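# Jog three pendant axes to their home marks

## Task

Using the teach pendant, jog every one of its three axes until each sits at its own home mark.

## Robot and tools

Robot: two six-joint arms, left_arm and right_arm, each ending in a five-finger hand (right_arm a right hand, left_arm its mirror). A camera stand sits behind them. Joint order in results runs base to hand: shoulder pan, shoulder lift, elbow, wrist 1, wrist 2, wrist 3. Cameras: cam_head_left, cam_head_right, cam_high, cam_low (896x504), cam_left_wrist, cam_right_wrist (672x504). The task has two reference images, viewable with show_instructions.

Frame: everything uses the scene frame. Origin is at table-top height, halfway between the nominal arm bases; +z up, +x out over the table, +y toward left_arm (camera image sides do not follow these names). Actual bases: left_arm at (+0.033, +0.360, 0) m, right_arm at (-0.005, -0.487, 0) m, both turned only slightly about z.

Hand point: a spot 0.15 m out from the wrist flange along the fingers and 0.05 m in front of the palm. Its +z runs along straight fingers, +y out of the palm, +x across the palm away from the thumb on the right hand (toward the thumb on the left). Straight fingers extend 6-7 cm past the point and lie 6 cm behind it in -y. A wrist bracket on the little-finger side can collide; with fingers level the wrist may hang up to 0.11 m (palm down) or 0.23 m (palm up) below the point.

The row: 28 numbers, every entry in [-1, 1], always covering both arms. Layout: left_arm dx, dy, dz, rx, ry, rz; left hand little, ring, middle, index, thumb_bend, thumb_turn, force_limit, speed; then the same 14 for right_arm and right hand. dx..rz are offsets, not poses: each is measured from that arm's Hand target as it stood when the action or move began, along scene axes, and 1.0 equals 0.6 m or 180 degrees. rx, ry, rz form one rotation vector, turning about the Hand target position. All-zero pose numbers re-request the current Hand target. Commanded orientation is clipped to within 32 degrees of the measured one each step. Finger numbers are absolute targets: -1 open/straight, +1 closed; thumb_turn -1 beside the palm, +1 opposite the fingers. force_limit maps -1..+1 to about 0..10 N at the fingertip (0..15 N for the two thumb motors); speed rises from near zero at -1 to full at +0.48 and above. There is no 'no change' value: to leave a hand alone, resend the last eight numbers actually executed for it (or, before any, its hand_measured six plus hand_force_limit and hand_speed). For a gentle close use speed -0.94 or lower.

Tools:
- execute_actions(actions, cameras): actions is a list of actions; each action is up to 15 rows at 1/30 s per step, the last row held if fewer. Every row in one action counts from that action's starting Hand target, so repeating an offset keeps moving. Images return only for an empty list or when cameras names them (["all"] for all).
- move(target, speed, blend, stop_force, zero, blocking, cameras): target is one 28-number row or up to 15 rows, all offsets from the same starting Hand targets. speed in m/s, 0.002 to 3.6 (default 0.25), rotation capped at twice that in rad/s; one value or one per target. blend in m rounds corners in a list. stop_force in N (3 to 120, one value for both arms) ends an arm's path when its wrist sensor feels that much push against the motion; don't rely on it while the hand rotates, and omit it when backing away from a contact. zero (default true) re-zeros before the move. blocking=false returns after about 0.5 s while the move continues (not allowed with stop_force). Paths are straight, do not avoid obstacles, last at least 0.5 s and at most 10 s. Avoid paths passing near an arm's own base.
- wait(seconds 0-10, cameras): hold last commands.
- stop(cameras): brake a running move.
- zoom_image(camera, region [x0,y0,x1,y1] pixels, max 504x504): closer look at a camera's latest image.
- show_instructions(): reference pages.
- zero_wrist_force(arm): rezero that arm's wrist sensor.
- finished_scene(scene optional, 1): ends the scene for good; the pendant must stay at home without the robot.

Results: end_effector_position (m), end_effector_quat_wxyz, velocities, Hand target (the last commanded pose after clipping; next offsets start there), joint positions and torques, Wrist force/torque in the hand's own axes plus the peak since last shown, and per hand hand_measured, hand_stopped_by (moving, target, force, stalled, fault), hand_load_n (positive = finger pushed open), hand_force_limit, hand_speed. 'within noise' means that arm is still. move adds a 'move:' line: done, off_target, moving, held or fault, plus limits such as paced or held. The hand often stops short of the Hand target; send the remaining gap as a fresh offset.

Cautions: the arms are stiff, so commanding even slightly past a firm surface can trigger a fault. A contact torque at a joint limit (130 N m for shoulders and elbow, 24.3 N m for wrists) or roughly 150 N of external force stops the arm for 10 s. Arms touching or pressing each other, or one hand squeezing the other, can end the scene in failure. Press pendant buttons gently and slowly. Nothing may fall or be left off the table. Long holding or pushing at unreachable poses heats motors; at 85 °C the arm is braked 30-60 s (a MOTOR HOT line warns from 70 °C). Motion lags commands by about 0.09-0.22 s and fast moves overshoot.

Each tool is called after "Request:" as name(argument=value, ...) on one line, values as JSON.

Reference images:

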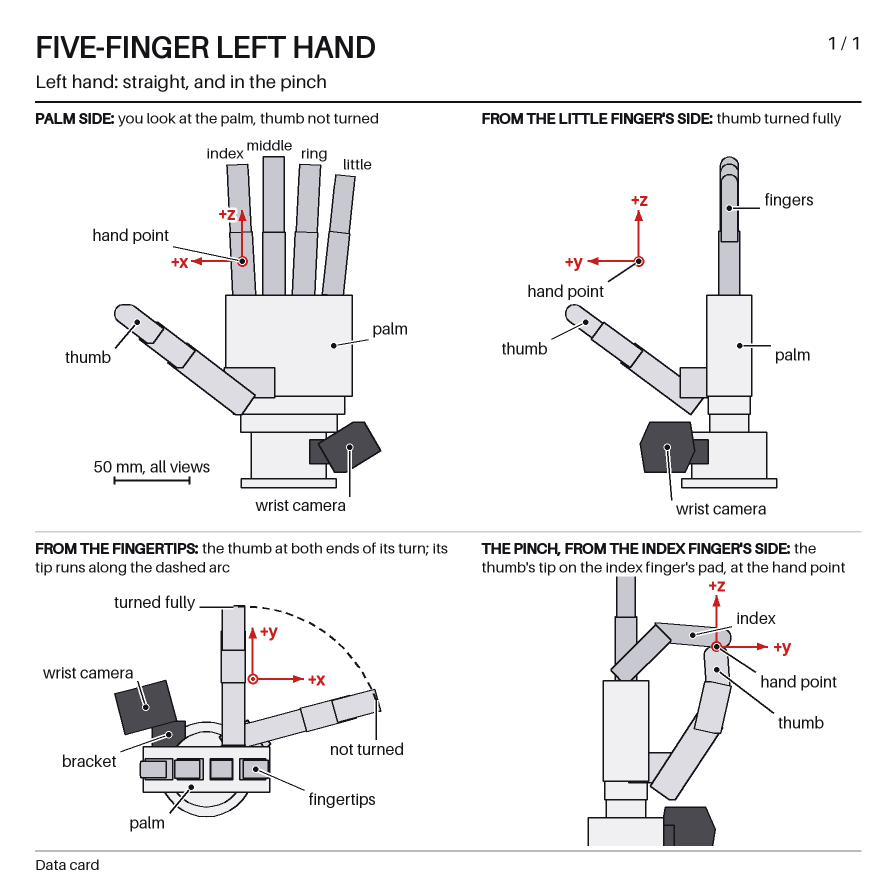

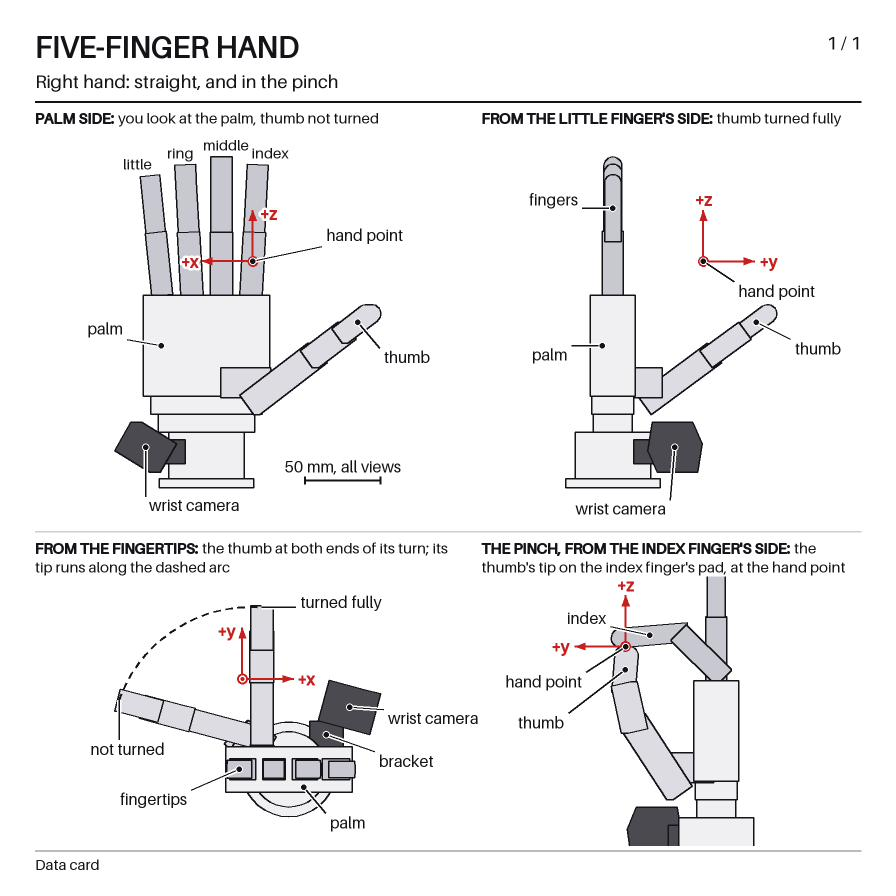

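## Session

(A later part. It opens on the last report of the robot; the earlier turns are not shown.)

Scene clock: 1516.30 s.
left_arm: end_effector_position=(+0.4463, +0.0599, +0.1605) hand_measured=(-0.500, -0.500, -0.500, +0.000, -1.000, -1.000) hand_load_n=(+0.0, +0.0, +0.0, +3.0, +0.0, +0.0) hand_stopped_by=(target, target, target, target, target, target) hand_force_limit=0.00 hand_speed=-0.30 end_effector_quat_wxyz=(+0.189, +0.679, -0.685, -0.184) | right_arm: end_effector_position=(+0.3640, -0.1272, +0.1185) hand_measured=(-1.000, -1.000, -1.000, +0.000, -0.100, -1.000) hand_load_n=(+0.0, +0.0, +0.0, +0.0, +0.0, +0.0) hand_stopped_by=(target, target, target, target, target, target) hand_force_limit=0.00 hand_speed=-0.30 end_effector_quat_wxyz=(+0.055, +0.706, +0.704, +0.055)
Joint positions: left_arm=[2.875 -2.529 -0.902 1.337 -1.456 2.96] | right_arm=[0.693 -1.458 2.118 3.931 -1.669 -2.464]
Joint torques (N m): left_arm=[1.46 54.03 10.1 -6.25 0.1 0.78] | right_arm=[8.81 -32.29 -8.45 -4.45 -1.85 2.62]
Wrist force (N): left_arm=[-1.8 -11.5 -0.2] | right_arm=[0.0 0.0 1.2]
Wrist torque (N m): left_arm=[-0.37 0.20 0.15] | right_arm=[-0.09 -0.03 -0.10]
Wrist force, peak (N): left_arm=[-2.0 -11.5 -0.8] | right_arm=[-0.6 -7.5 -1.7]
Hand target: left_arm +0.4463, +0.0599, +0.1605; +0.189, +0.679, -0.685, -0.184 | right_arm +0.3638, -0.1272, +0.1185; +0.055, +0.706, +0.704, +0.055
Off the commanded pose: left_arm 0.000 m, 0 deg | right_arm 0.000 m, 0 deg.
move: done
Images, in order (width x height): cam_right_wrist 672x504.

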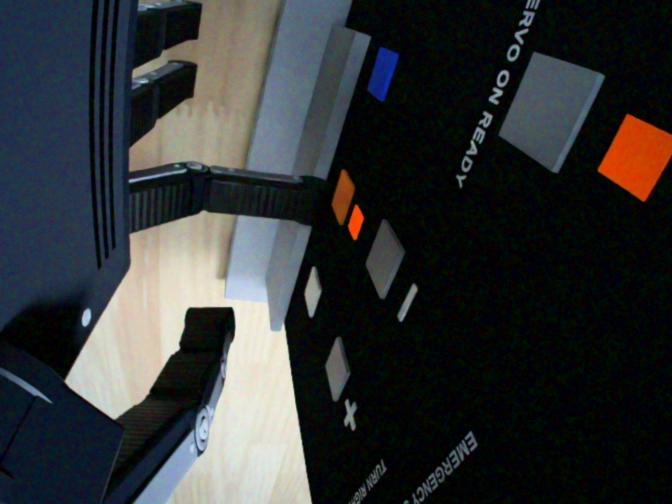

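Request:
move(target=[[0, 0, 0, 0, 0, 0, -0.5, -0.5, -0.5, 0, -1, -1, 0, -0.3, -0.01, 0, 0, 0, 0, 0, -1, -1, -1, 0, -0.1, -1, 0, -0.3], [0, 0, 0, 0, 0, 0, -0.5, -0.5, -0.5, 0, -1, -1, 0, -0.3, -0.01, -0.065, 0.0695, 0, 0, 0, -1, -1, -1, 0, -0.1, -1, 0, -0.3], [0, 0, 0, 0, 0, 0, -0.5, -0.5, -0.5, 0, -1, -1, 0, -0.3, -0.001, -0.065, 0.0695, 0, 0, 0, -1, -1, -1, 0, -0.1, -1, 0, -0.3]], speed=0.04, cameras=["cam_right_wrist"])

Request:
zoom_image(camera="cam_right_wrist", region=[250, 130, 410, 290])

Scene clock: 1528.57 s.
left_arm: end_effector_position=(+0.4463, +0.0599, +0.1605) hand_measured=(-0.500, -0.500, -0.500, +0.000, -1.000, -1.000) hand_load_n=(+0.0, +0.0, +0.0, +2.5, +0.0, +0.0) hand_stopped_by=(target, target, target, target, target, target) hand_force_limit=0.00 hand_speed=-0.30 end_effector_quat_wxyz=(+0.189, +0.679, -0.685, -0.184) | right_arm: end_effector_position=(+0.3630, -0.1663, +0.1602) hand_measured=(-1.000, -1.000, -1.000, +0.000, -0.100, -1.000) hand_load_n=(+0.0, +0.0, +0.0, +0.0, +0.0, +0.0) hand_stopped_by=(target, target, target, target, target, target) hand_force_limit=0.00 hand_speed=-0.30 end_effector_quat_wxyz=(+0.055, +0.706, +0.704, +0.055)
Joint positions: left_arm=[2.875 -2.529 -0.902 1.337 -1.456 2.96] | right_arm=[0.624 -1.599 2.14 4.043 -1.66 -2.534]
Joint torques (N m): left_arm=[0.65 54 10.77 -6.19 0.29 0.8] | right_arm=[-9.28 -8.92 -25.45 -4.43 1.63 -2.37]
Wrist force (N): left_arm=[-1.9 -11.2 -0.7] | right_arm=[-0.2 0.1 1.1]
Wrist torque (N m): left_arm=[-0.38 0.19 0.15] | right_arm=[-0.08 0.02 -0.03]
Wrist force, peak (N): left_arm=[-1.8 -11.7 -0.2] | right_arm=[0.0 0.1 1.5]
Hand target: left_arm +0.4463, +0.0599, +0.1605; +0.189, +0.679, -0.685, -0.184 | right_arm +0.3632, -0.1662, +0.1602; +0.055, +0.706, +0.704, +0.055
Off the commanded pose: left_arm 0.000 m, 0 deg | right_arm 0.000 m, 0 deg.
move: done
Images, in order (width x height): cam_right_wrist 672x504.

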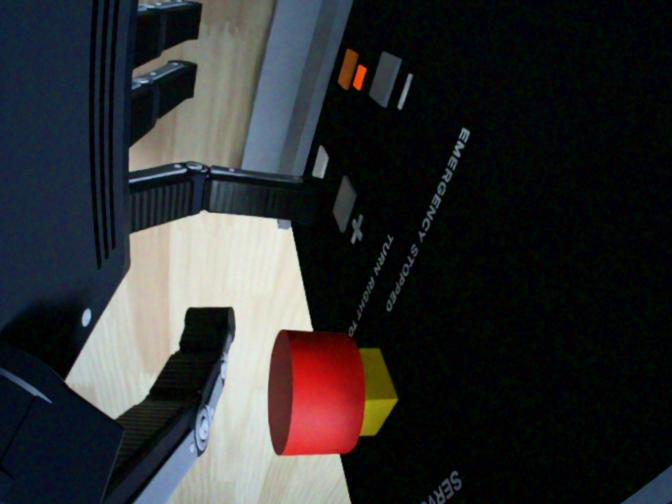

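Scaled by 3.150 from the camera's 672x504 image, which has a finer 960x720 frame.

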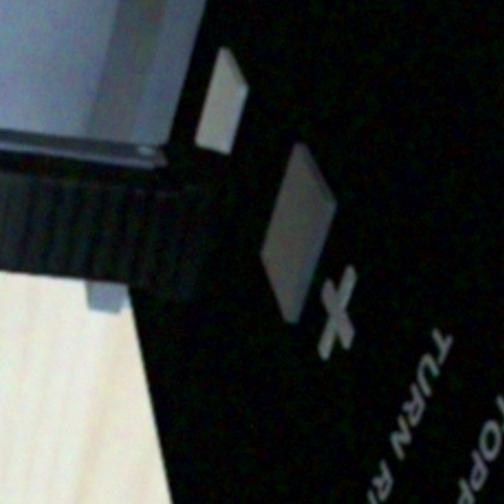

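Request:
move(target=[0, 0, 0, 0, 0, 0, -0.5, -0.5, -0.5, 0, -1, -1, 0, -0.3, 0.0125, 0, 0, 0, 0, 0, -1, -1, -1, 0, -0.1, -1, 0, -0.3], speed=0.02, cameras=[])

Request:
wait(seconds=2, cameras=["cam_right_wrist"])

Request:
move(target=[0, 0, 0, 0, 0, 0, -0.5, -0.5, -0.5, 0, -1, -1, 0, -0.3, -0.0125, 0, 0, 0, 0, 0, -1, -1, -1, 0, -0.1, -1, 0, -0.3], speed=0.03, cameras=["cam_low", "cam_head_left", "cam_head_right"])

Request:
zoom_image(camera="cam_low", region=[400, 270, 620, 370])

Request:
zoom_image(camera="cam_head_left", region=[405, 255, 485, 315])

Request:
zoom_image(camera="cam_head_right", region=[405, 255, 485, 315])

Scene clock: 1540.93 s.
left_arm: end_effector_position=(+0.4463, +0.0599, +0.1605) hand_measured=(-0.500, -0.500, -0.500, +0.000, -1.000, -1.000) hand_load_n=(+0.0, +0.0, +0.0, +3.0, +0.0, +0.0) hand_stopped_by=(target, target, target, target, target, target) hand_force_limit=0.00 hand_speed=-0.30 end_effector_quat_wxyz=(+0.189, +0.679, -0.685, -0.184) | right_arm: end_effector_position=(+0.3705, -0.1663, +0.1602) hand_measured=(-1.000, -1.000, -1.000, +0.000, -0.100, -1.000) hand_load_n=(+0.0, +0.0, +0.0, +0.0, +0.0, +0.0) hand_stopped_by=(target, target, target, target, target, target) hand_force_limit=0.00 hand_speed=-0.30 end_effector_quat_wxyz=(+0.055, +0.706, +0.704, +0.055)
Joint positions: left_arm=[2.875 -2.529 -0.902 1.337 -1.456 2.96] | right_arm=[0.614 -1.587 2.129 4.042 -1.659 -2.544]
Joint torques (N m): left_arm=[0.83 54.6 10.43 -6.32 -0.01 0.61] | right_arm=[-8.93 -7.07 -28.38 -5.01 1.36 -2.56]
Wrist force (N): left_arm=[-1.8 -11.5 0.0] | right_arm=[-0.6 -4.2 -0.1]
Wrist torque (N m): left_arm=[-0.38 0.20 0.15] | right_arm=[-0.13 -0.05 -0.01]
Wrist force, peak (N): left_arm=[-1.9 -11.6 -0.2] | right_arm=[-0.6 -4.2 -0.1]
Hand target: left_arm +0.4463, +0.0599, +0.1605; +0.189, +0.679, -0.685, -0.184 | right_arm +0.3707, -0.1662, +0.1602; +0.055, +0.706, +0.704, +0.055
Off the commanded pose: left_arm 0.000 m, 0 deg | right_arm 0.000 m, 0 deg.
move: done
No camera images: "cameras" was empty.

Scene clock: 1542.93 s.
left_arm: end_effector_position=(+0.4463, +0.0599, +0.1605) hand_measured=(-0.500, -0.500, -0.500, +0.000, -1.000, -1.000) hand_load_n=(+0.0, +0.0, +0.0, +3.0, +0.0, +0.0) hand_stopped_by=(target, target, target, target, target, target) hand_force_limit=0.00 hand_speed=-0.30 end_effector_quat_wxyz=(+0.189, +0.679, -0.685, -0.184) | right_arm: end_effector_position=(+0.3707, -0.1662, +0.1602) hand_measured=(-1.000, -1.000, -1.000, +0.000, -0.100, -1.000) hand_load_n=(+0.0, +0.0, +0.0, +0.0, +0.0, +0.0) hand_stopped_by=(target, target, target, target, target, target) hand_force_limit=0.00 hand_speed=-0.30 end_effector_quat_wxyz=(+0.055, +0.706, +0.704, +0.055)
Joint positions: left_arm=[2.875 -2.529 -0.902 1.337 -1.456 2.96] | right_arm=[0.613 -1.587 2.129 4.042 -1.659 -2.544]
Joint torques (N m): left_arm=[1.48 55.25 10.54 -6.12 0.06 0.66] | right_arm=[-9.85 -8.72 -27.14 -5.15 1.19 -2.43]
Wrist force (N): left_arm=[-1.9 -11.4 -0.4] | right_arm=[-0.7 -4.7 -0.3]
Wrist torque (N m): left_arm=[-0.35 0.20 0.15] | right_arm=[-0.15 -0.05 -0.02]
Wrist force, peak (N): left_arm=[-1.7 -11.8 0.0] | right_arm=[-0.8 -5.0 -0.1]
Hand target: left_arm +0.4463, +0.0599, +0.1605; +0.189, +0.679, -0.685, -0.184 | right_arm +0.3707, -0.1662, +0.1602; +0.055, +0.706, +0.704, +0.055
Off the commanded pose: left_arm 0.000 m, 0 deg | right_arm 0.000 m, 0 deg.
wait: 2.00 s; at rest by 0.17 s
Images, in order (width x height): cam_right_wrist 672x504.

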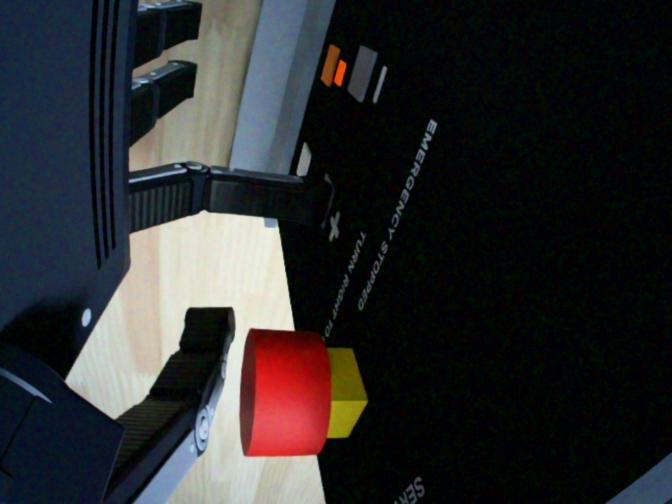

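Scene clock: 1543.70 s.
left_arm: end_effector_position=(+0.4463, +0.0599, +0.1605) hand_measured=(-0.500, -0.500, -0.500, +0.000, -1.000, -1.000) hand_load_n=(+0.0, +0.0, +0.0, +3.0, +0.0, +0.0) hand_stopped_by=(target, target, target, target, target, target) hand_force_limit=0.00 hand_speed=-0.30 end_effector_quat_wxyz=(+0.189, +0.679, -0.685, -0.184) | right_arm: end_effector_position=(+0.3633, -0.1663, +0.1602) hand_measured=(-1.000, -1.000, -1.000, +0.000, -0.100, -1.000) hand_load_n=(+0.0, +0.0, +0.0, +0.0, +0.0, +0.0) hand_stopped_by=(target, target, target, target, target, target) hand_force_limit=0.00 hand_speed=-0.30 end_effector_quat_wxyz=(+0.055, +0.706, +0.704, +0.055)
Joint positions: left_arm=[2.875 -2.529 -0.902 1.337 -1.456 2.96] | right_arm=[0.623 -1.598 2.14 4.043 -1.66 -2.534]
Joint torques (N m): left_arm=[1.03 54.35 11.3 -5.87 0.18 0.36] | right_arm=[8.54 -29.71 -9.62 -0.56 -1.91 2.26]
Wrist force (N): left_arm=[-1.8 -11.3 -0.3] | right_arm=[-0.2 0.1 1.1]
Wrist torque (N m): left_arm=[-0.36 0.20 0.14] | right_arm=[-0.08 0.01 -0.13]
Wrist force, peak (N): left_arm=[-2.0 -11.6 -0.2] | right_arm=[-0.7 -4.8 -0.1]
Hand target: left_arm +0.4463, +0.0599, +0.1605; +0.189, +0.679, -0.685, -0.184 | right_arm +0.3632, -0.1662, +0.1602; +0.055, +0.706, +0.704, +0.055
Off the commanded pose: left_arm 0.000 m, 0 deg | right_arm 0.000 m, 0 deg.
move: done
Images, in order (width x height): cam_head_left 896x504, cam_head_right 896x504, cam_low 896x504.

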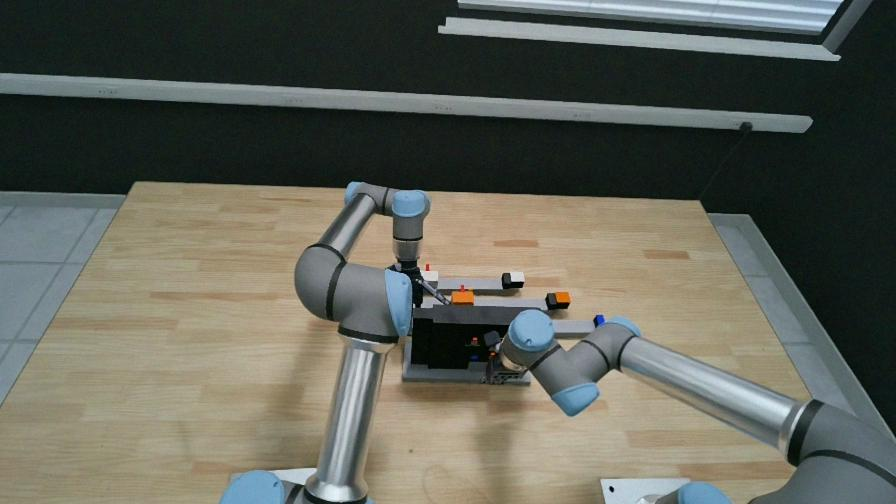

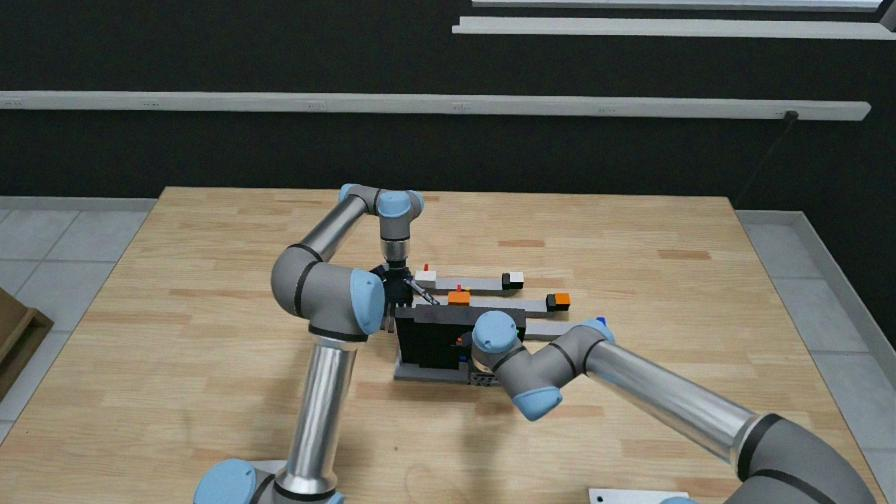

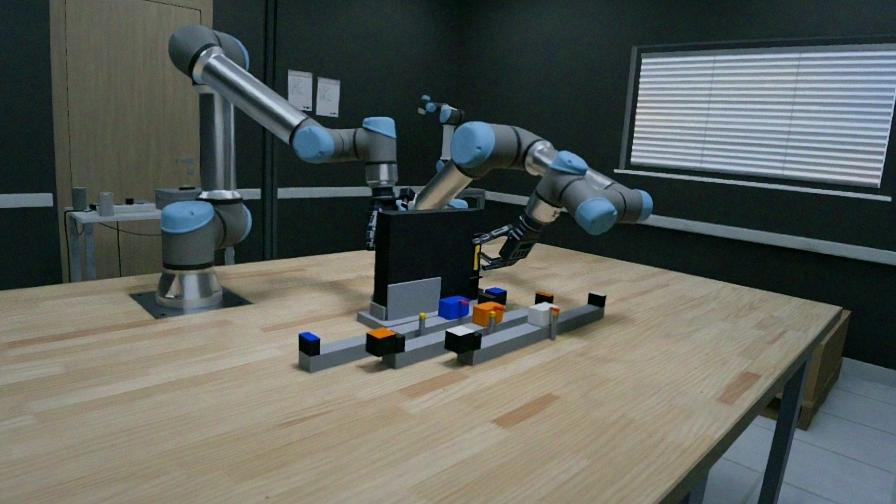

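Scaled by 2.291 from the camera's 896x504 image, which has a finer 1280x720 frame.

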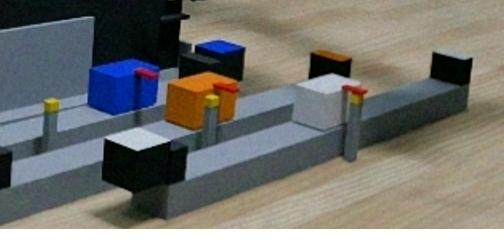

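Scaled by 6.300 from the camera's 896x504 image, which has a finer 1280x720 frame.

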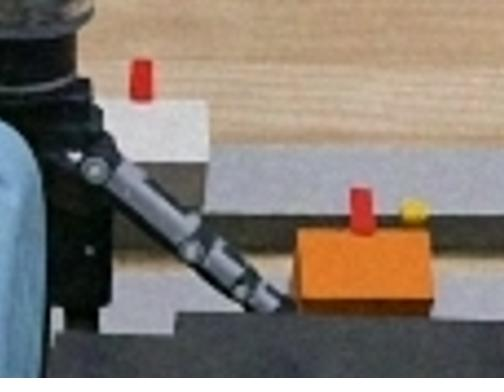

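Scaled by 6.300 from the camera's 896x504 image, which has a finer 1280x720 frame.

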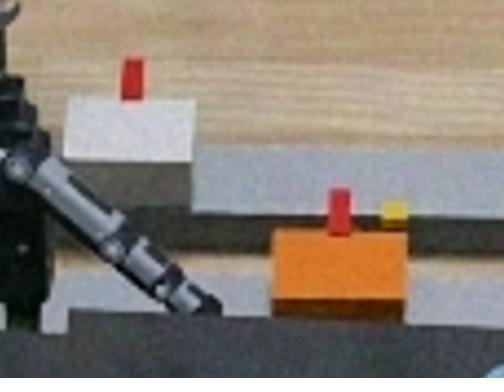

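Request:
move(target=[0, 0, 0, 0, 0, 0, -0.5, -0.5, -0.5, 0, -1, -1, 0, -0.3, 0.0125, 0, 0, 0, 0, 0, -1, -1, -1, 0, -0.1, -1, 0, -0.3], speed=0.02, cameras=[])

Request:
wait(seconds=3.9, cameras=[])

Request:
move(target=[0, 0, 0, 0, 0, 0, -0.5, -0.5, -0.5, 0, -1, -1, 0, -0.3, -0.0125, 0, 0, 0, 0, 0, -1, -1, -1, 0, -0.1, -1, 0, -0.3], speed=0.03, cameras=["cam_low", "cam_head_left", "cam_head_right"])

Request:
zoom_image(camera="cam_low", region=[440, 280, 540, 340])

Request:
zoom_image(camera="cam_head_left", region=[445, 270, 495, 310])

Request:
zoom_image(camera="cam_head_right", region=[445, 270, 495, 310])

Scene clock: 1564.40 s.
left_arm: end_effector_position=(+0.4463, +0.0599, +0.1605) hand_measured=(-0.500, -0.500, -0.500, +0.000, -1.000, -1.000) hand_load_n=(+0.0, +0.0, +0.0, +3.0, +0.0, +0.0) hand_stopped_by=(target, target, target, target, target, target) hand_force_limit=0.00 hand_speed=-0.30 end_effector_quat_wxyz=(+0.189, +0.679, -0.685, -0.184) | right_arm: end_effector_position=(+0.3705, -0.1663, +0.1602) hand_measured=(-1.000, -1.000, -1.000, +0.000, -0.100, -1.000) hand_load_n=(+0.0, +0.0, +0.0, +0.0, +0.0, +0.0) hand_stopped_by=(target, target, target, target, target, target) hand_force_limit=0.00 hand_speed=-0.30 end_effector_quat_wxyz=(+0.055, +0.706, +0.704, +0.055)
Joint positions: left_arm=[2.875 -2.529 -0.902 1.337 -1.456 2.96] | right_arm=[0.614 -1.587 2.129 4.042 -1.659 -2.544]
Joint torques (N m): left_arm=[0.78 54.05 9.79 -6.06 0.11 0.47] | right_arm=[-9.76 -9.6 -27.89 -5.06 1.26 -2.43]
Wrist force (N): left_arm=[-1.8 -11.5 -0.5] | right_arm=[-0.4 -4.1 -0.4]
Wrist torque (N m): left_arm=[-0.37 0.18 0.15] | right_arm=[-0.12 -0.07 0.00]
Wrist force, peak (N): left_arm=[-1.9 -11.6 -0.1] | right_arm=[-0.6 -4.3 0.1]
Hand target: left_arm +0.4463, +0.0599, +0.1605; +0.189, +0.679, -0.685, -0.184 | right_arm +0.3707, -0.1662, +0.1602; +0.055, +0.706, +0.704, +0.055
Off the commanded pose: left_arm 0.000 m, 0 deg | right_arm 0.000 m, 0 deg.
move: done
No camera images: "cameras" was empty.

Scene clock: 1568.30 s.
left_arm: end_effector_position=(+0.4463, +0.0599, +0.1605) hand_measured=(-0.500, -0.500, -0.500, +0.000, -1.000, -1.000) hand_load_n=(+0.0, +0.0, +0.0, +2.5, +0.0, +0.0) hand_stopped_by=(target, target, target, target, target, target) hand_force_limit=0.00 hand_speed=-0.30 end_effector_quat_wxyz=(+0.189, +0.679, -0.685, -0.184) | right_arm: end_effector_position=(+0.3707, -0.1662, +0.1602) hand_measured=(-1.000, -1.000, -1.000, +0.000, -0.100, -1.000) hand_load_n=(+0.0, +0.0, +0.0, +0.0, +0.0, +0.0) hand_stopped_by=(target, target, target, target, target, target) hand_force_limit=0.00 hand_speed=-0.30 end_effector_quat_wxyz=(+0.055, +0.706, +0.704, +0.055)
Joint positions: left_arm=[2.875 -2.529 -0.902 1.337 -1.456 2.96] | right_arm=[0.613 -1.587 2.129 4.042 -1.659 -2.544]
Joint torques (N m): left_arm=[2.56 54.75 12.03 -6.13 0.05 0.43] | right_arm=[-10.06 -8.92 -27.46 -5.18 1.2 -2.57]
Wrist force (N): left_arm=[-1.8 -11.5 0.0] | right_arm=[-0.9 -4.9 0.0]
Wrist torque (N m): left_arm=[-0.37 0.21 0.14] | right_arm=[-0.15 -0.03 -0.03]
Wrist force, peak (N): left_arm=[-1.9 -11.8 -0.1] | right_arm=[-0.9 -5.0 -0.1]
Hand target: left_arm +0.4463, +0.0599, +0.1605; +0.189, +0.679, -0.685, -0.184 | right_arm +0.3707, -0.1662, +0.1602; +0.055, +0.706, +0.704, +0.055
Off the commanded pose: left_arm 0.000 m, 0 deg | right_arm 0.000 m, 0 deg.
wait: 3.90 s; at rest by 0.17 s
No camera images: "cameras" was empty.

Scene clock: 1569.07 s.
left_arm: end_effector_position=(+0.4463, +0.0599, +0.1605) hand_measured=(-0.500, -0.500, -0.500, +0.000, -1.000, -1.000) hand_load_n=(+0.0, +0.0, +0.0, +3.0, +0.0, -0.5) hand_stopped_by=(target, target, target, target, target, target) hand_force_limit=0.00 hand_speed=-0.30 end_effector_quat_wxyz=(+0.189, +0.679, -0.685, -0.184) | right_arm: end_effector_position=(+0.3633, -0.1663, +0.1602) hand_measured=(-1.000, -1.000, -1.000, +0.000, -0.100, -1.000) hand_load_n=(+0.0, +0.0, +0.0, +0.5, +0.0, +0.0) hand_stopped_by=(target, target, target, target, target, target) hand_force_limit=0.00 hand_speed=-0.30 end_effector_quat_wxyz=(+0.055, +0.706, +0.704, +0.055)
Joint positions: left_arm=[2.875 -2.529 -0.902 1.337 -1.456 2.96] | right_arm=[0.623 -1.598 2.14 4.043 -1.66 -2.534]
Joint torques (N m): left_arm=[2.05 54.82 11.04 -5.69 0.23 0.4] | right_arm=[8.54 -28.83 -9.37 -0.56 -1.99 2.58]
Wrist force (N): left_arm=[-1.7 -11.2 -0.1] | right_arm=[-0.1 0.2 1.0]
Wrist torque (N m): left_arm=[-0.34 0.19 0.14] | right_arm=[-0.05 -0.01 -0.11]
Wrist force, peak (N): left_arm=[-1.7 -11.6 -0.2] | right_arm=[-0.8 -4.6 -0.2]
Hand target: left_arm +0.4463, +0.0599, +0.1605; +0.189, +0.679, -0.685, -0.184 | right_arm +0.3632, -0.1662, +0.1602; +0.055, +0.706, +0.704, +0.055
Off the commanded pose: left_arm 0.000 m, 0 deg | right_arm 0.000 m, 0 deg.
move: done
Images, in order (width x height): cam_head_left 896x504, cam_head_right 896x504, cam_low 896x504.

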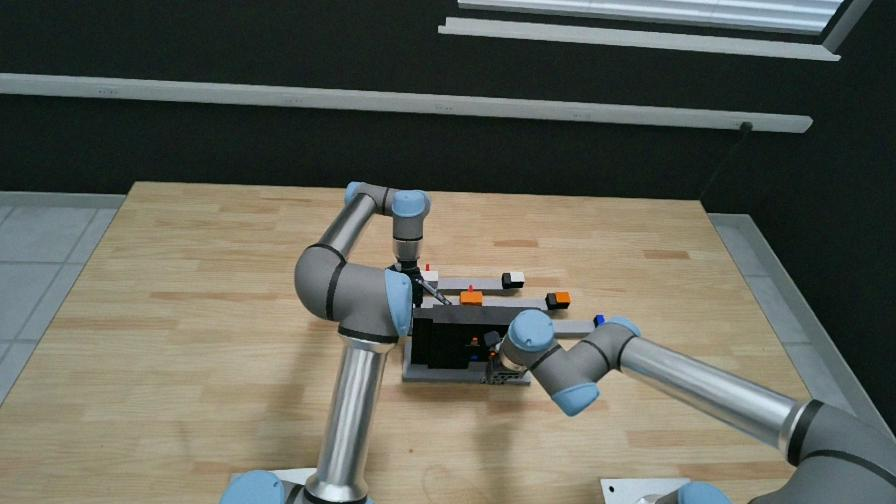

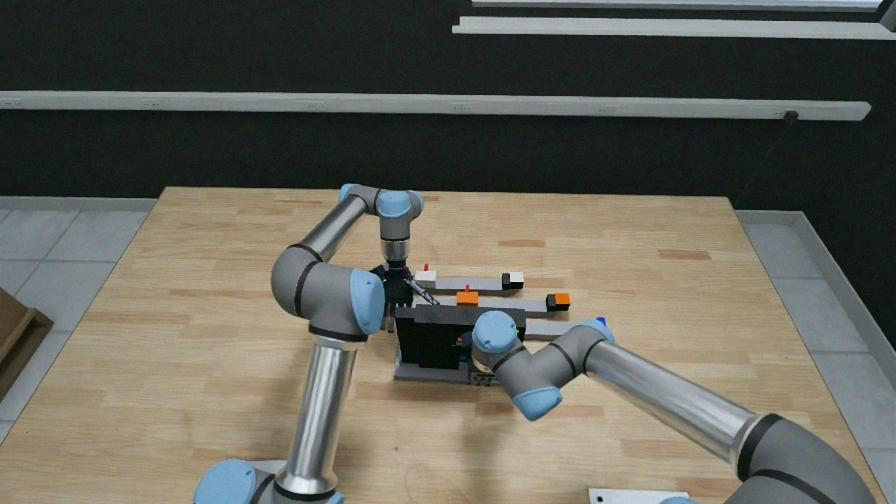

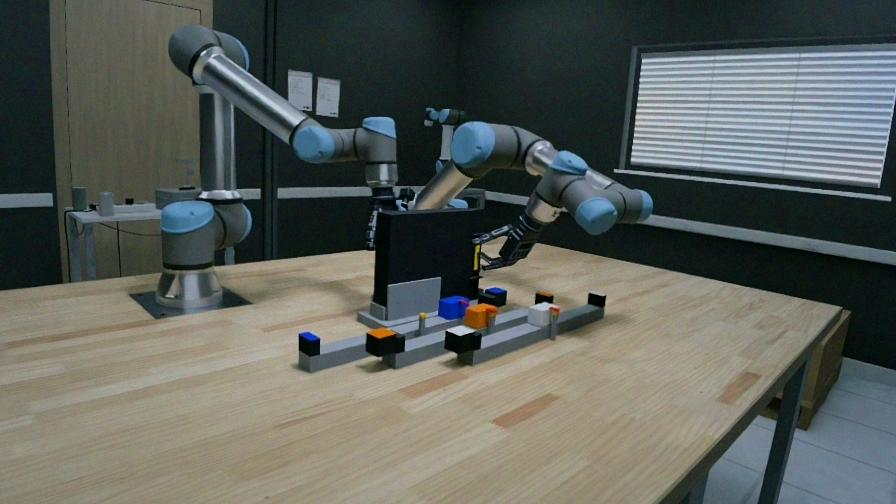

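Scaled by 5.040 from the camera's 896x504 image, which has a finer 1280x720 frame.

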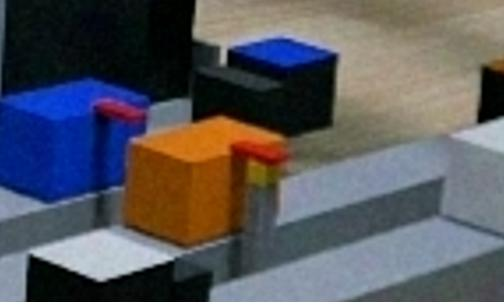

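Scaled by 10.080 from the camera's 896x504 image, which has a finer 1280x720 frame.

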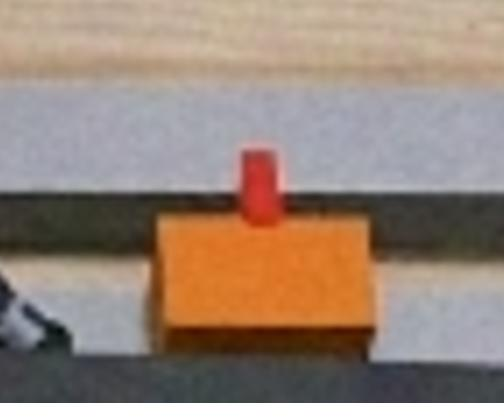

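Scaled by 10.080 from the camera's 896x504 image, which has a finer 1280x720 frame.

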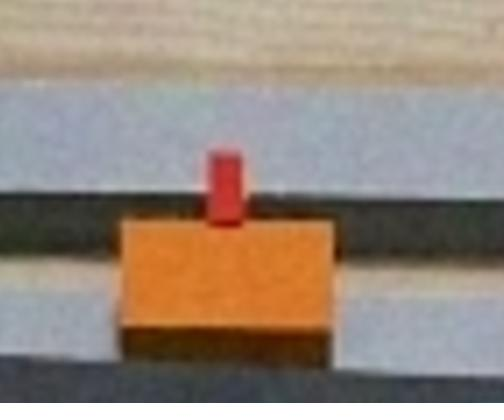

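Request:
zoom_image(camera="cam_low", region=[535, 295, 575, 345])

Request:
zoom_image(camera="cam_low", region=[472, 295, 512, 345])

Request:
zoom_image(camera="cam_head_left", region=[415, 260, 440, 280])

Request:
zoom_image(camera="cam_head_right", region=[412, 260, 437, 280])

Scaled by 10.080 from the camera's 896x504 image, which has a finer 1280x720 frame.

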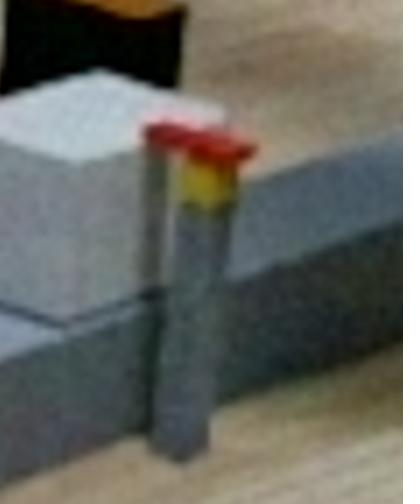

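Scaled by 10.080 from the camera's 896x504 image, which has a finer 1280x720 frame.

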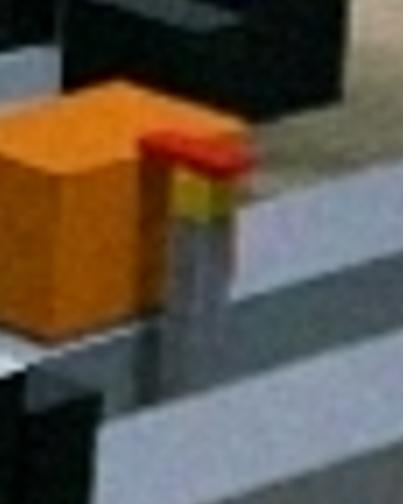

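Scaled by 20.160 from the camera's 896x504 image, which has a finer 1280x720 frame.

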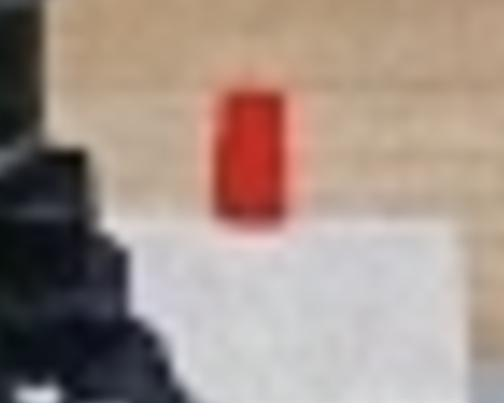

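Scaled by 20.160 from the camera's 896x504 image, which has a finer 1280x720 frame.

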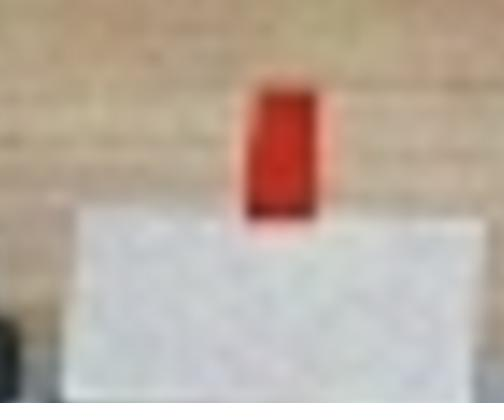

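Request:
move(target=[[0, 0, 0, 0, 0, 0, -0.5, -0.5, -0.5, 0, -1, -1, 0, -0.3, -0.015, 0, 0, 0, 0, 0, -1, -1, -1, 0, -0.1, -1, 0, -0.3], [0, 0, 0, 0, 0, 0, -0.5, -0.5, -0.5, 0, -1, -1, 0, -0.3, -0.015, 0.137, -0.0695, 0, 0, 0, -1, -1, -1, 0, -0.1, -1, 0, -0.3], [0, 0, 0, 0, 0, 0, -0.5, -0.5, -0.5, 0, -1, -1, 0, -0.3, 0.0, 0.137, -0.0695, 0, 0, 0, -1, -1, -1, 0, -0.1, -1, 0, -0.3]], speed=0.05, cameras=["cam_right_wrist"])

Request:
zoom_image(camera="cam_right_wrist", region=[250, 130, 410, 290])

Scene clock: 1595.47 s.
left_arm: end_effector_position=(+0.4463, +0.0599, +0.1605) hand_measured=(-0.500, -0.500, -0.500, +0.000, -1.000, -1.000) hand_load_n=(+0.0, +0.0, +0.0, +3.0, +0.0, +0.0) hand_stopped_by=(target, target, target, target, target, target) hand_force_limit=0.00 hand_speed=-0.30 end_effector_quat_wxyz=(+0.189, +0.679, -0.685, -0.184) | right_arm: end_effector_position=(+0.3630, -0.0841, +0.1185) hand_measured=(-1.000, -1.000, -1.000, +0.000, -0.100, -1.000) hand_load_n=(+0.0, +0.0, +0.0, +0.0, +0.0, +0.0) hand_stopped_by=(target, target, target, target, target, target) hand_force_limit=0.00 hand_speed=-0.30 end_effector_quat_wxyz=(+0.055, +0.706, +0.704, +0.055)
Joint positions: left_arm=[2.875 -2.529 -0.902 1.337 -1.456 2.96] | right_arm=[0.763 -1.38 2.022 3.956 -1.677 -2.395]
Joint torques (N m): left_arm=[0.97 54.88 11.46 -6.08 0 0.53] | right_arm=[-9.82 -17.31 -25.45 -0.56 1.49 -2.22]
Wrist force (N): left_arm=[-1.8 -11.2 -0.3] | right_arm=[0.1 0.0 1.1]
Wrist torque (N m): left_arm=[-0.36 0.19 0.14] | right_arm=[-0.10 -0.04 0.00]
Wrist force, peak (N): left_arm=[-1.8 -11.6 -0.1] | right_arm=[-0.1 -0.3 1.5]
Hand target: left_arm +0.4463, +0.0599, +0.1605; +0.189, +0.679, -0.685, -0.184 | right_arm +0.3632, -0.0840, +0.1185; +0.055, +0.706, +0.704, +0.055
Off the commanded pose: left_arm 0.000 m, 0 deg | right_arm 0.000 m, 0 deg.
move: done
Images, in order (width x height): cam_right_wrist 672x504.

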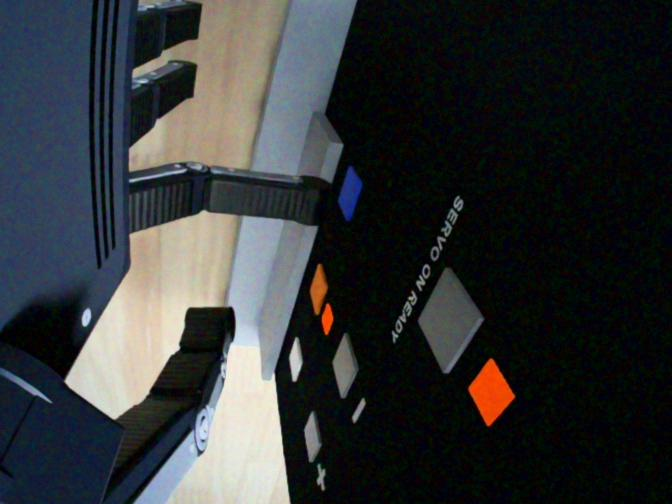

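Scaled by 3.150 from the camera's 672x504 image, which has a finer 960x720 frame.

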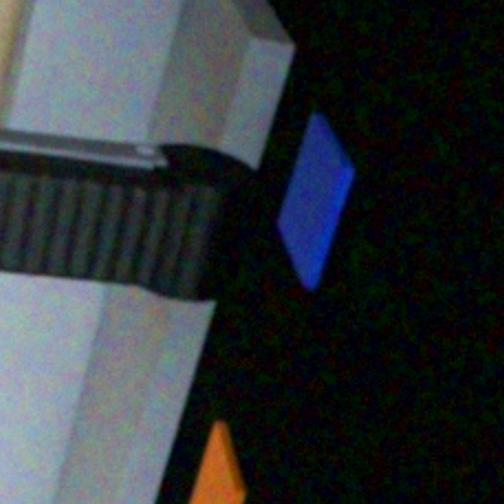

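Request:
move(target=[0, 0, 0, 0, 0, 0, -0.5, -0.5, -0.5, 0, -1, -1, 0, -0.3, 0.025, 0.0025, 0, 0, 0, 0, -1, -1, -1, 0, -0.1, -1, 0, -0.3], speed=0.005, stop_force=3, cameras=[])

Request:
move(target=[0, 0, 0, 0, 0, 0, -0.5, -0.5, -0.5, 0, -1, -1, 0, -0.3, 0.0045, 0, 0, 0, 0, 0, -1, -1, -1, 0, -0.1, -1, 0, -0.3], speed=0.004, stop_force=4, cameras=["cam_right_wrist"])

Request:
move(target=[0, 0, 0, 0, 0, 0, -0.5, -0.5, -0.5, 0, -1, -1, 0, -0.3, -0.0133, 0, 0, 0, 0, 0, -1, -1, -1, 0, -0.1, -1, 0, -0.3], speed=0.03, cameras=["cam_right_wrist"])

Scene clock: 1609.47 s.
left_arm: end_effector_position=(+0.4463, +0.0599, +0.1605) hand_measured=(-0.500, -0.500, -0.500, +0.000, -1.000, -1.000) hand_load_n=(+0.0, +0.0, +0.0, +3.0, -0.5, +0.0) hand_stopped_by=(target, target, target, target, target, target) hand_force_limit=0.00 hand_speed=-0.30 end_effector_quat_wxyz=(+0.189, +0.679, -0.685, -0.184) | right_arm: end_effector_position=(+0.3718, -0.0832, +0.1185) hand_measured=(-1.000, -1.000, -1.000, +0.000, -0.100, -1.000) hand_load_n=(+0.0, +0.0, +0.0, +0.0, +0.0, +0.0) hand_stopped_by=(target, target, target, target, target, target) hand_force_limit=0.00 hand_speed=-0.30 end_effector_quat_wxyz=(+0.055, +0.706, +0.704, +0.055)
Joint positions: left_arm=[2.875 -2.529 -0.902 1.337 -1.456 2.96] | right_arm=[0.752 -1.368 2.008 3.958 -1.676 -2.405]
Joint torques (N m): left_arm=[0.54 54.71 10.63 -5.98 0.34 0.3] | right_arm=[7.72 -36.12 -10.32 -4.09 0.02 2.39]
Wrist force (N): left_arm=[-2.0 -11.2 -0.9] | right_arm=[-0.3 -2.6 -0.4]
Wrist torque (N m): left_arm=[-0.37 0.21 0.14] | right_arm=[-0.11 -0.08 0.00]
Wrist force, peak (N): left_arm=[-1.8 -11.6 -0.1] | right_arm=[-1.1 -3.5 0.3]
Hand target: left_arm +0.4463, +0.0599, +0.1605; +0.189, +0.679, -0.685, -0.184 | right_arm +0.3718, -0.0832, +0.1185; +0.055, +0.706, +0.704, +0.055 (not the last commanded pose)
Off the commanded pose: left_arm 0.000 m, 0 deg | right_arm 0.006 m, 0 deg.
move: contact (right_arm)
No camera images: "cameras" was empty.

Scene clock: 1610.90 s.
left_arm: end_effector_position=(+0.4463, +0.0599, +0.1605) hand_measured=(-0.500, -0.500, -0.500, +0.000, -1.000, -1.000) hand_load_n=(+0.0, +0.0, +0.0, +3.0, +0.0, +0.0) hand_stopped_by=(target, target, target, target, target, target) hand_force_limit=0.00 hand_speed=-0.30 end_effector_quat_wxyz=(+0.189, +0.679, -0.685, -0.184) | right_arm: end_effector_position=(+0.3728, -0.0832, +0.1186) hand_measured=(-1.000, -1.000, -1.000, +0.000, -0.100, -1.000) hand_load_n=(+0.0, +0.0, +0.0, -0.5, +0.0, +0.0) hand_stopped_by=(target, target, target, target, target, target) hand_force_limit=0.00 hand_speed=-0.30 end_effector_quat_wxyz=(+0.055, +0.706, +0.704, +0.055)
Joint positions: left_arm=[2.875 -2.529 -0.902 1.337 -1.456 2.96] | right_arm=[0.751 -1.367 2.006 3.958 -1.676 -2.407]
Joint torques (N m): left_arm=[1.97 55.3 12.02 -6.09 0.37 0.19] | right_arm=[6.68 -35.11 -11.95 -3.43 -2.58 2.2]
Wrist force (N): left_arm=[-2.0 -11.4 -1.2] | right_arm=[-1.5 -7.0 -1.7]
Wrist torque (N m): left_arm=[-0.36 0.20 0.14] | right_arm=[-0.16 -0.10 -0.01]
Wrist force, peak (N): left_arm=[-1.7 -11.7 0.1] | right_arm=[-2.1 -10.7 -2.1]
Hand target: left_arm +0.4463, +0.0599, +0.1605; +0.189, +0.679, -0.685, -0.184 | right_arm +0.3728, -0.0832, +0.1186; +0.055, +0.706, +0.704, +0.055 (not the last commanded pose)
Off the commanded pose: left_arm 0.000 m, 0 deg | right_arm 0.002 m, 0 deg.
move: contact (right_arm)
Images, in order (width x height): cam_right_wrist 672x504.

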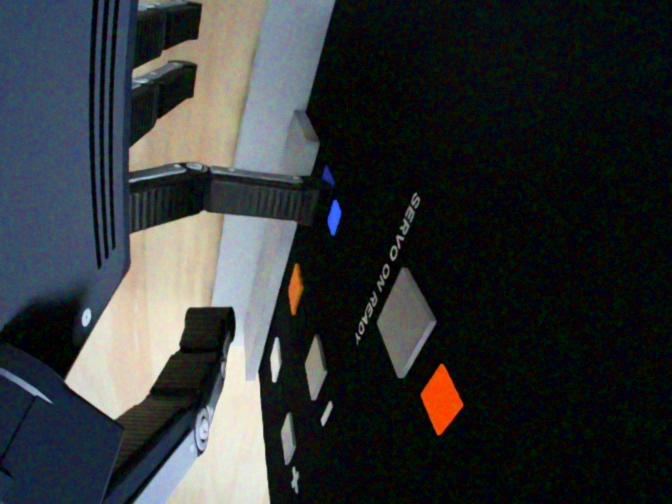

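Scene clock: 1611.67 s.
left_arm: end_effector_position=(+0.4463, +0.0599, +0.1605) hand_measured=(-0.500, -0.500, -0.500, +0.000, -1.000, -1.000) hand_load_n=(+0.0, +0.5, +0.0, +3.0, +0.0, +0.0) hand_stopped_by=(target, target, target, target, target, target) hand_force_limit=0.00 hand_speed=-0.30 end_effector_quat_wxyz=(+0.189, +0.679, -0.685, -0.184) | right_arm: end_effector_position=(+0.3650, -0.0832, +0.1186) hand_measured=(-1.000, -1.000, -1.000, +0.000, -0.100, -1.000) hand_load_n=(+0.0, +0.0, +0.0, +0.0, +0.0, +0.0) hand_stopped_by=(target, target, target, target, target, target) hand_force_limit=0.00 hand_speed=-0.30 end_effector_quat_wxyz=(+0.055, +0.706, +0.704, +0.055)
Joint positions: left_arm=[2.875 -2.529 -0.902 1.337 -1.456 2.96] | right_arm=[0.762 -1.377 2.018 3.957 -1.677 -2.396]
Joint torques (N m): left_arm=[1.03 54.57 12.34 -6.01 0.55 0.5] | right_arm=[8.27 -35.47 -9.66 -4.44 -2.02 2.79]
Wrist force (N): left_arm=[-2.2 -11.1 -0.9] | right_arm=[0.0 0.0 1.1]
Wrist torque (N m): left_arm=[-0.36 0.23 0.13] | right_arm=[-0.11 -0.03 -0.10]
Wrist force, peak (N): left_arm=[-1.9 -11.6 -0.1] | right_arm=[-1.6 -7.6 -0.9]
Hand target: left_arm +0.4463, +0.0599, +0.1605; +0.189, +0.679, -0.685, -0.184 | right_arm +0.3648, -0.0832, +0.1186; +0.055, +0.706, +0.704, +0.055
Off the commanded pose: left_arm 0.000 m, 0 deg | right_arm 0.000 m, 0 deg.
move: done
Images, in order (width x height): cam_right_wrist 672x504.

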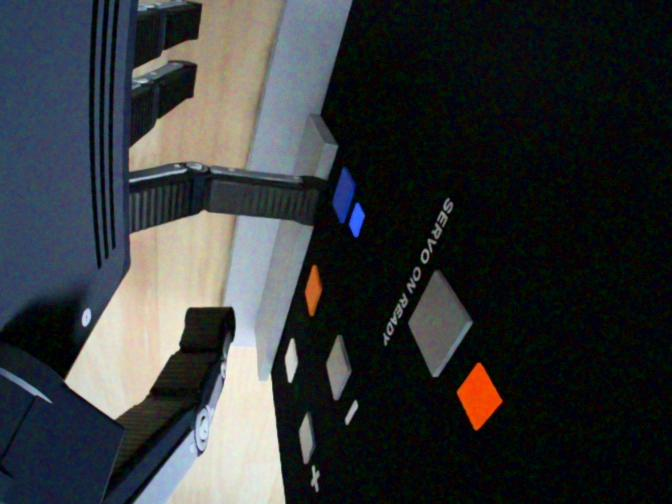

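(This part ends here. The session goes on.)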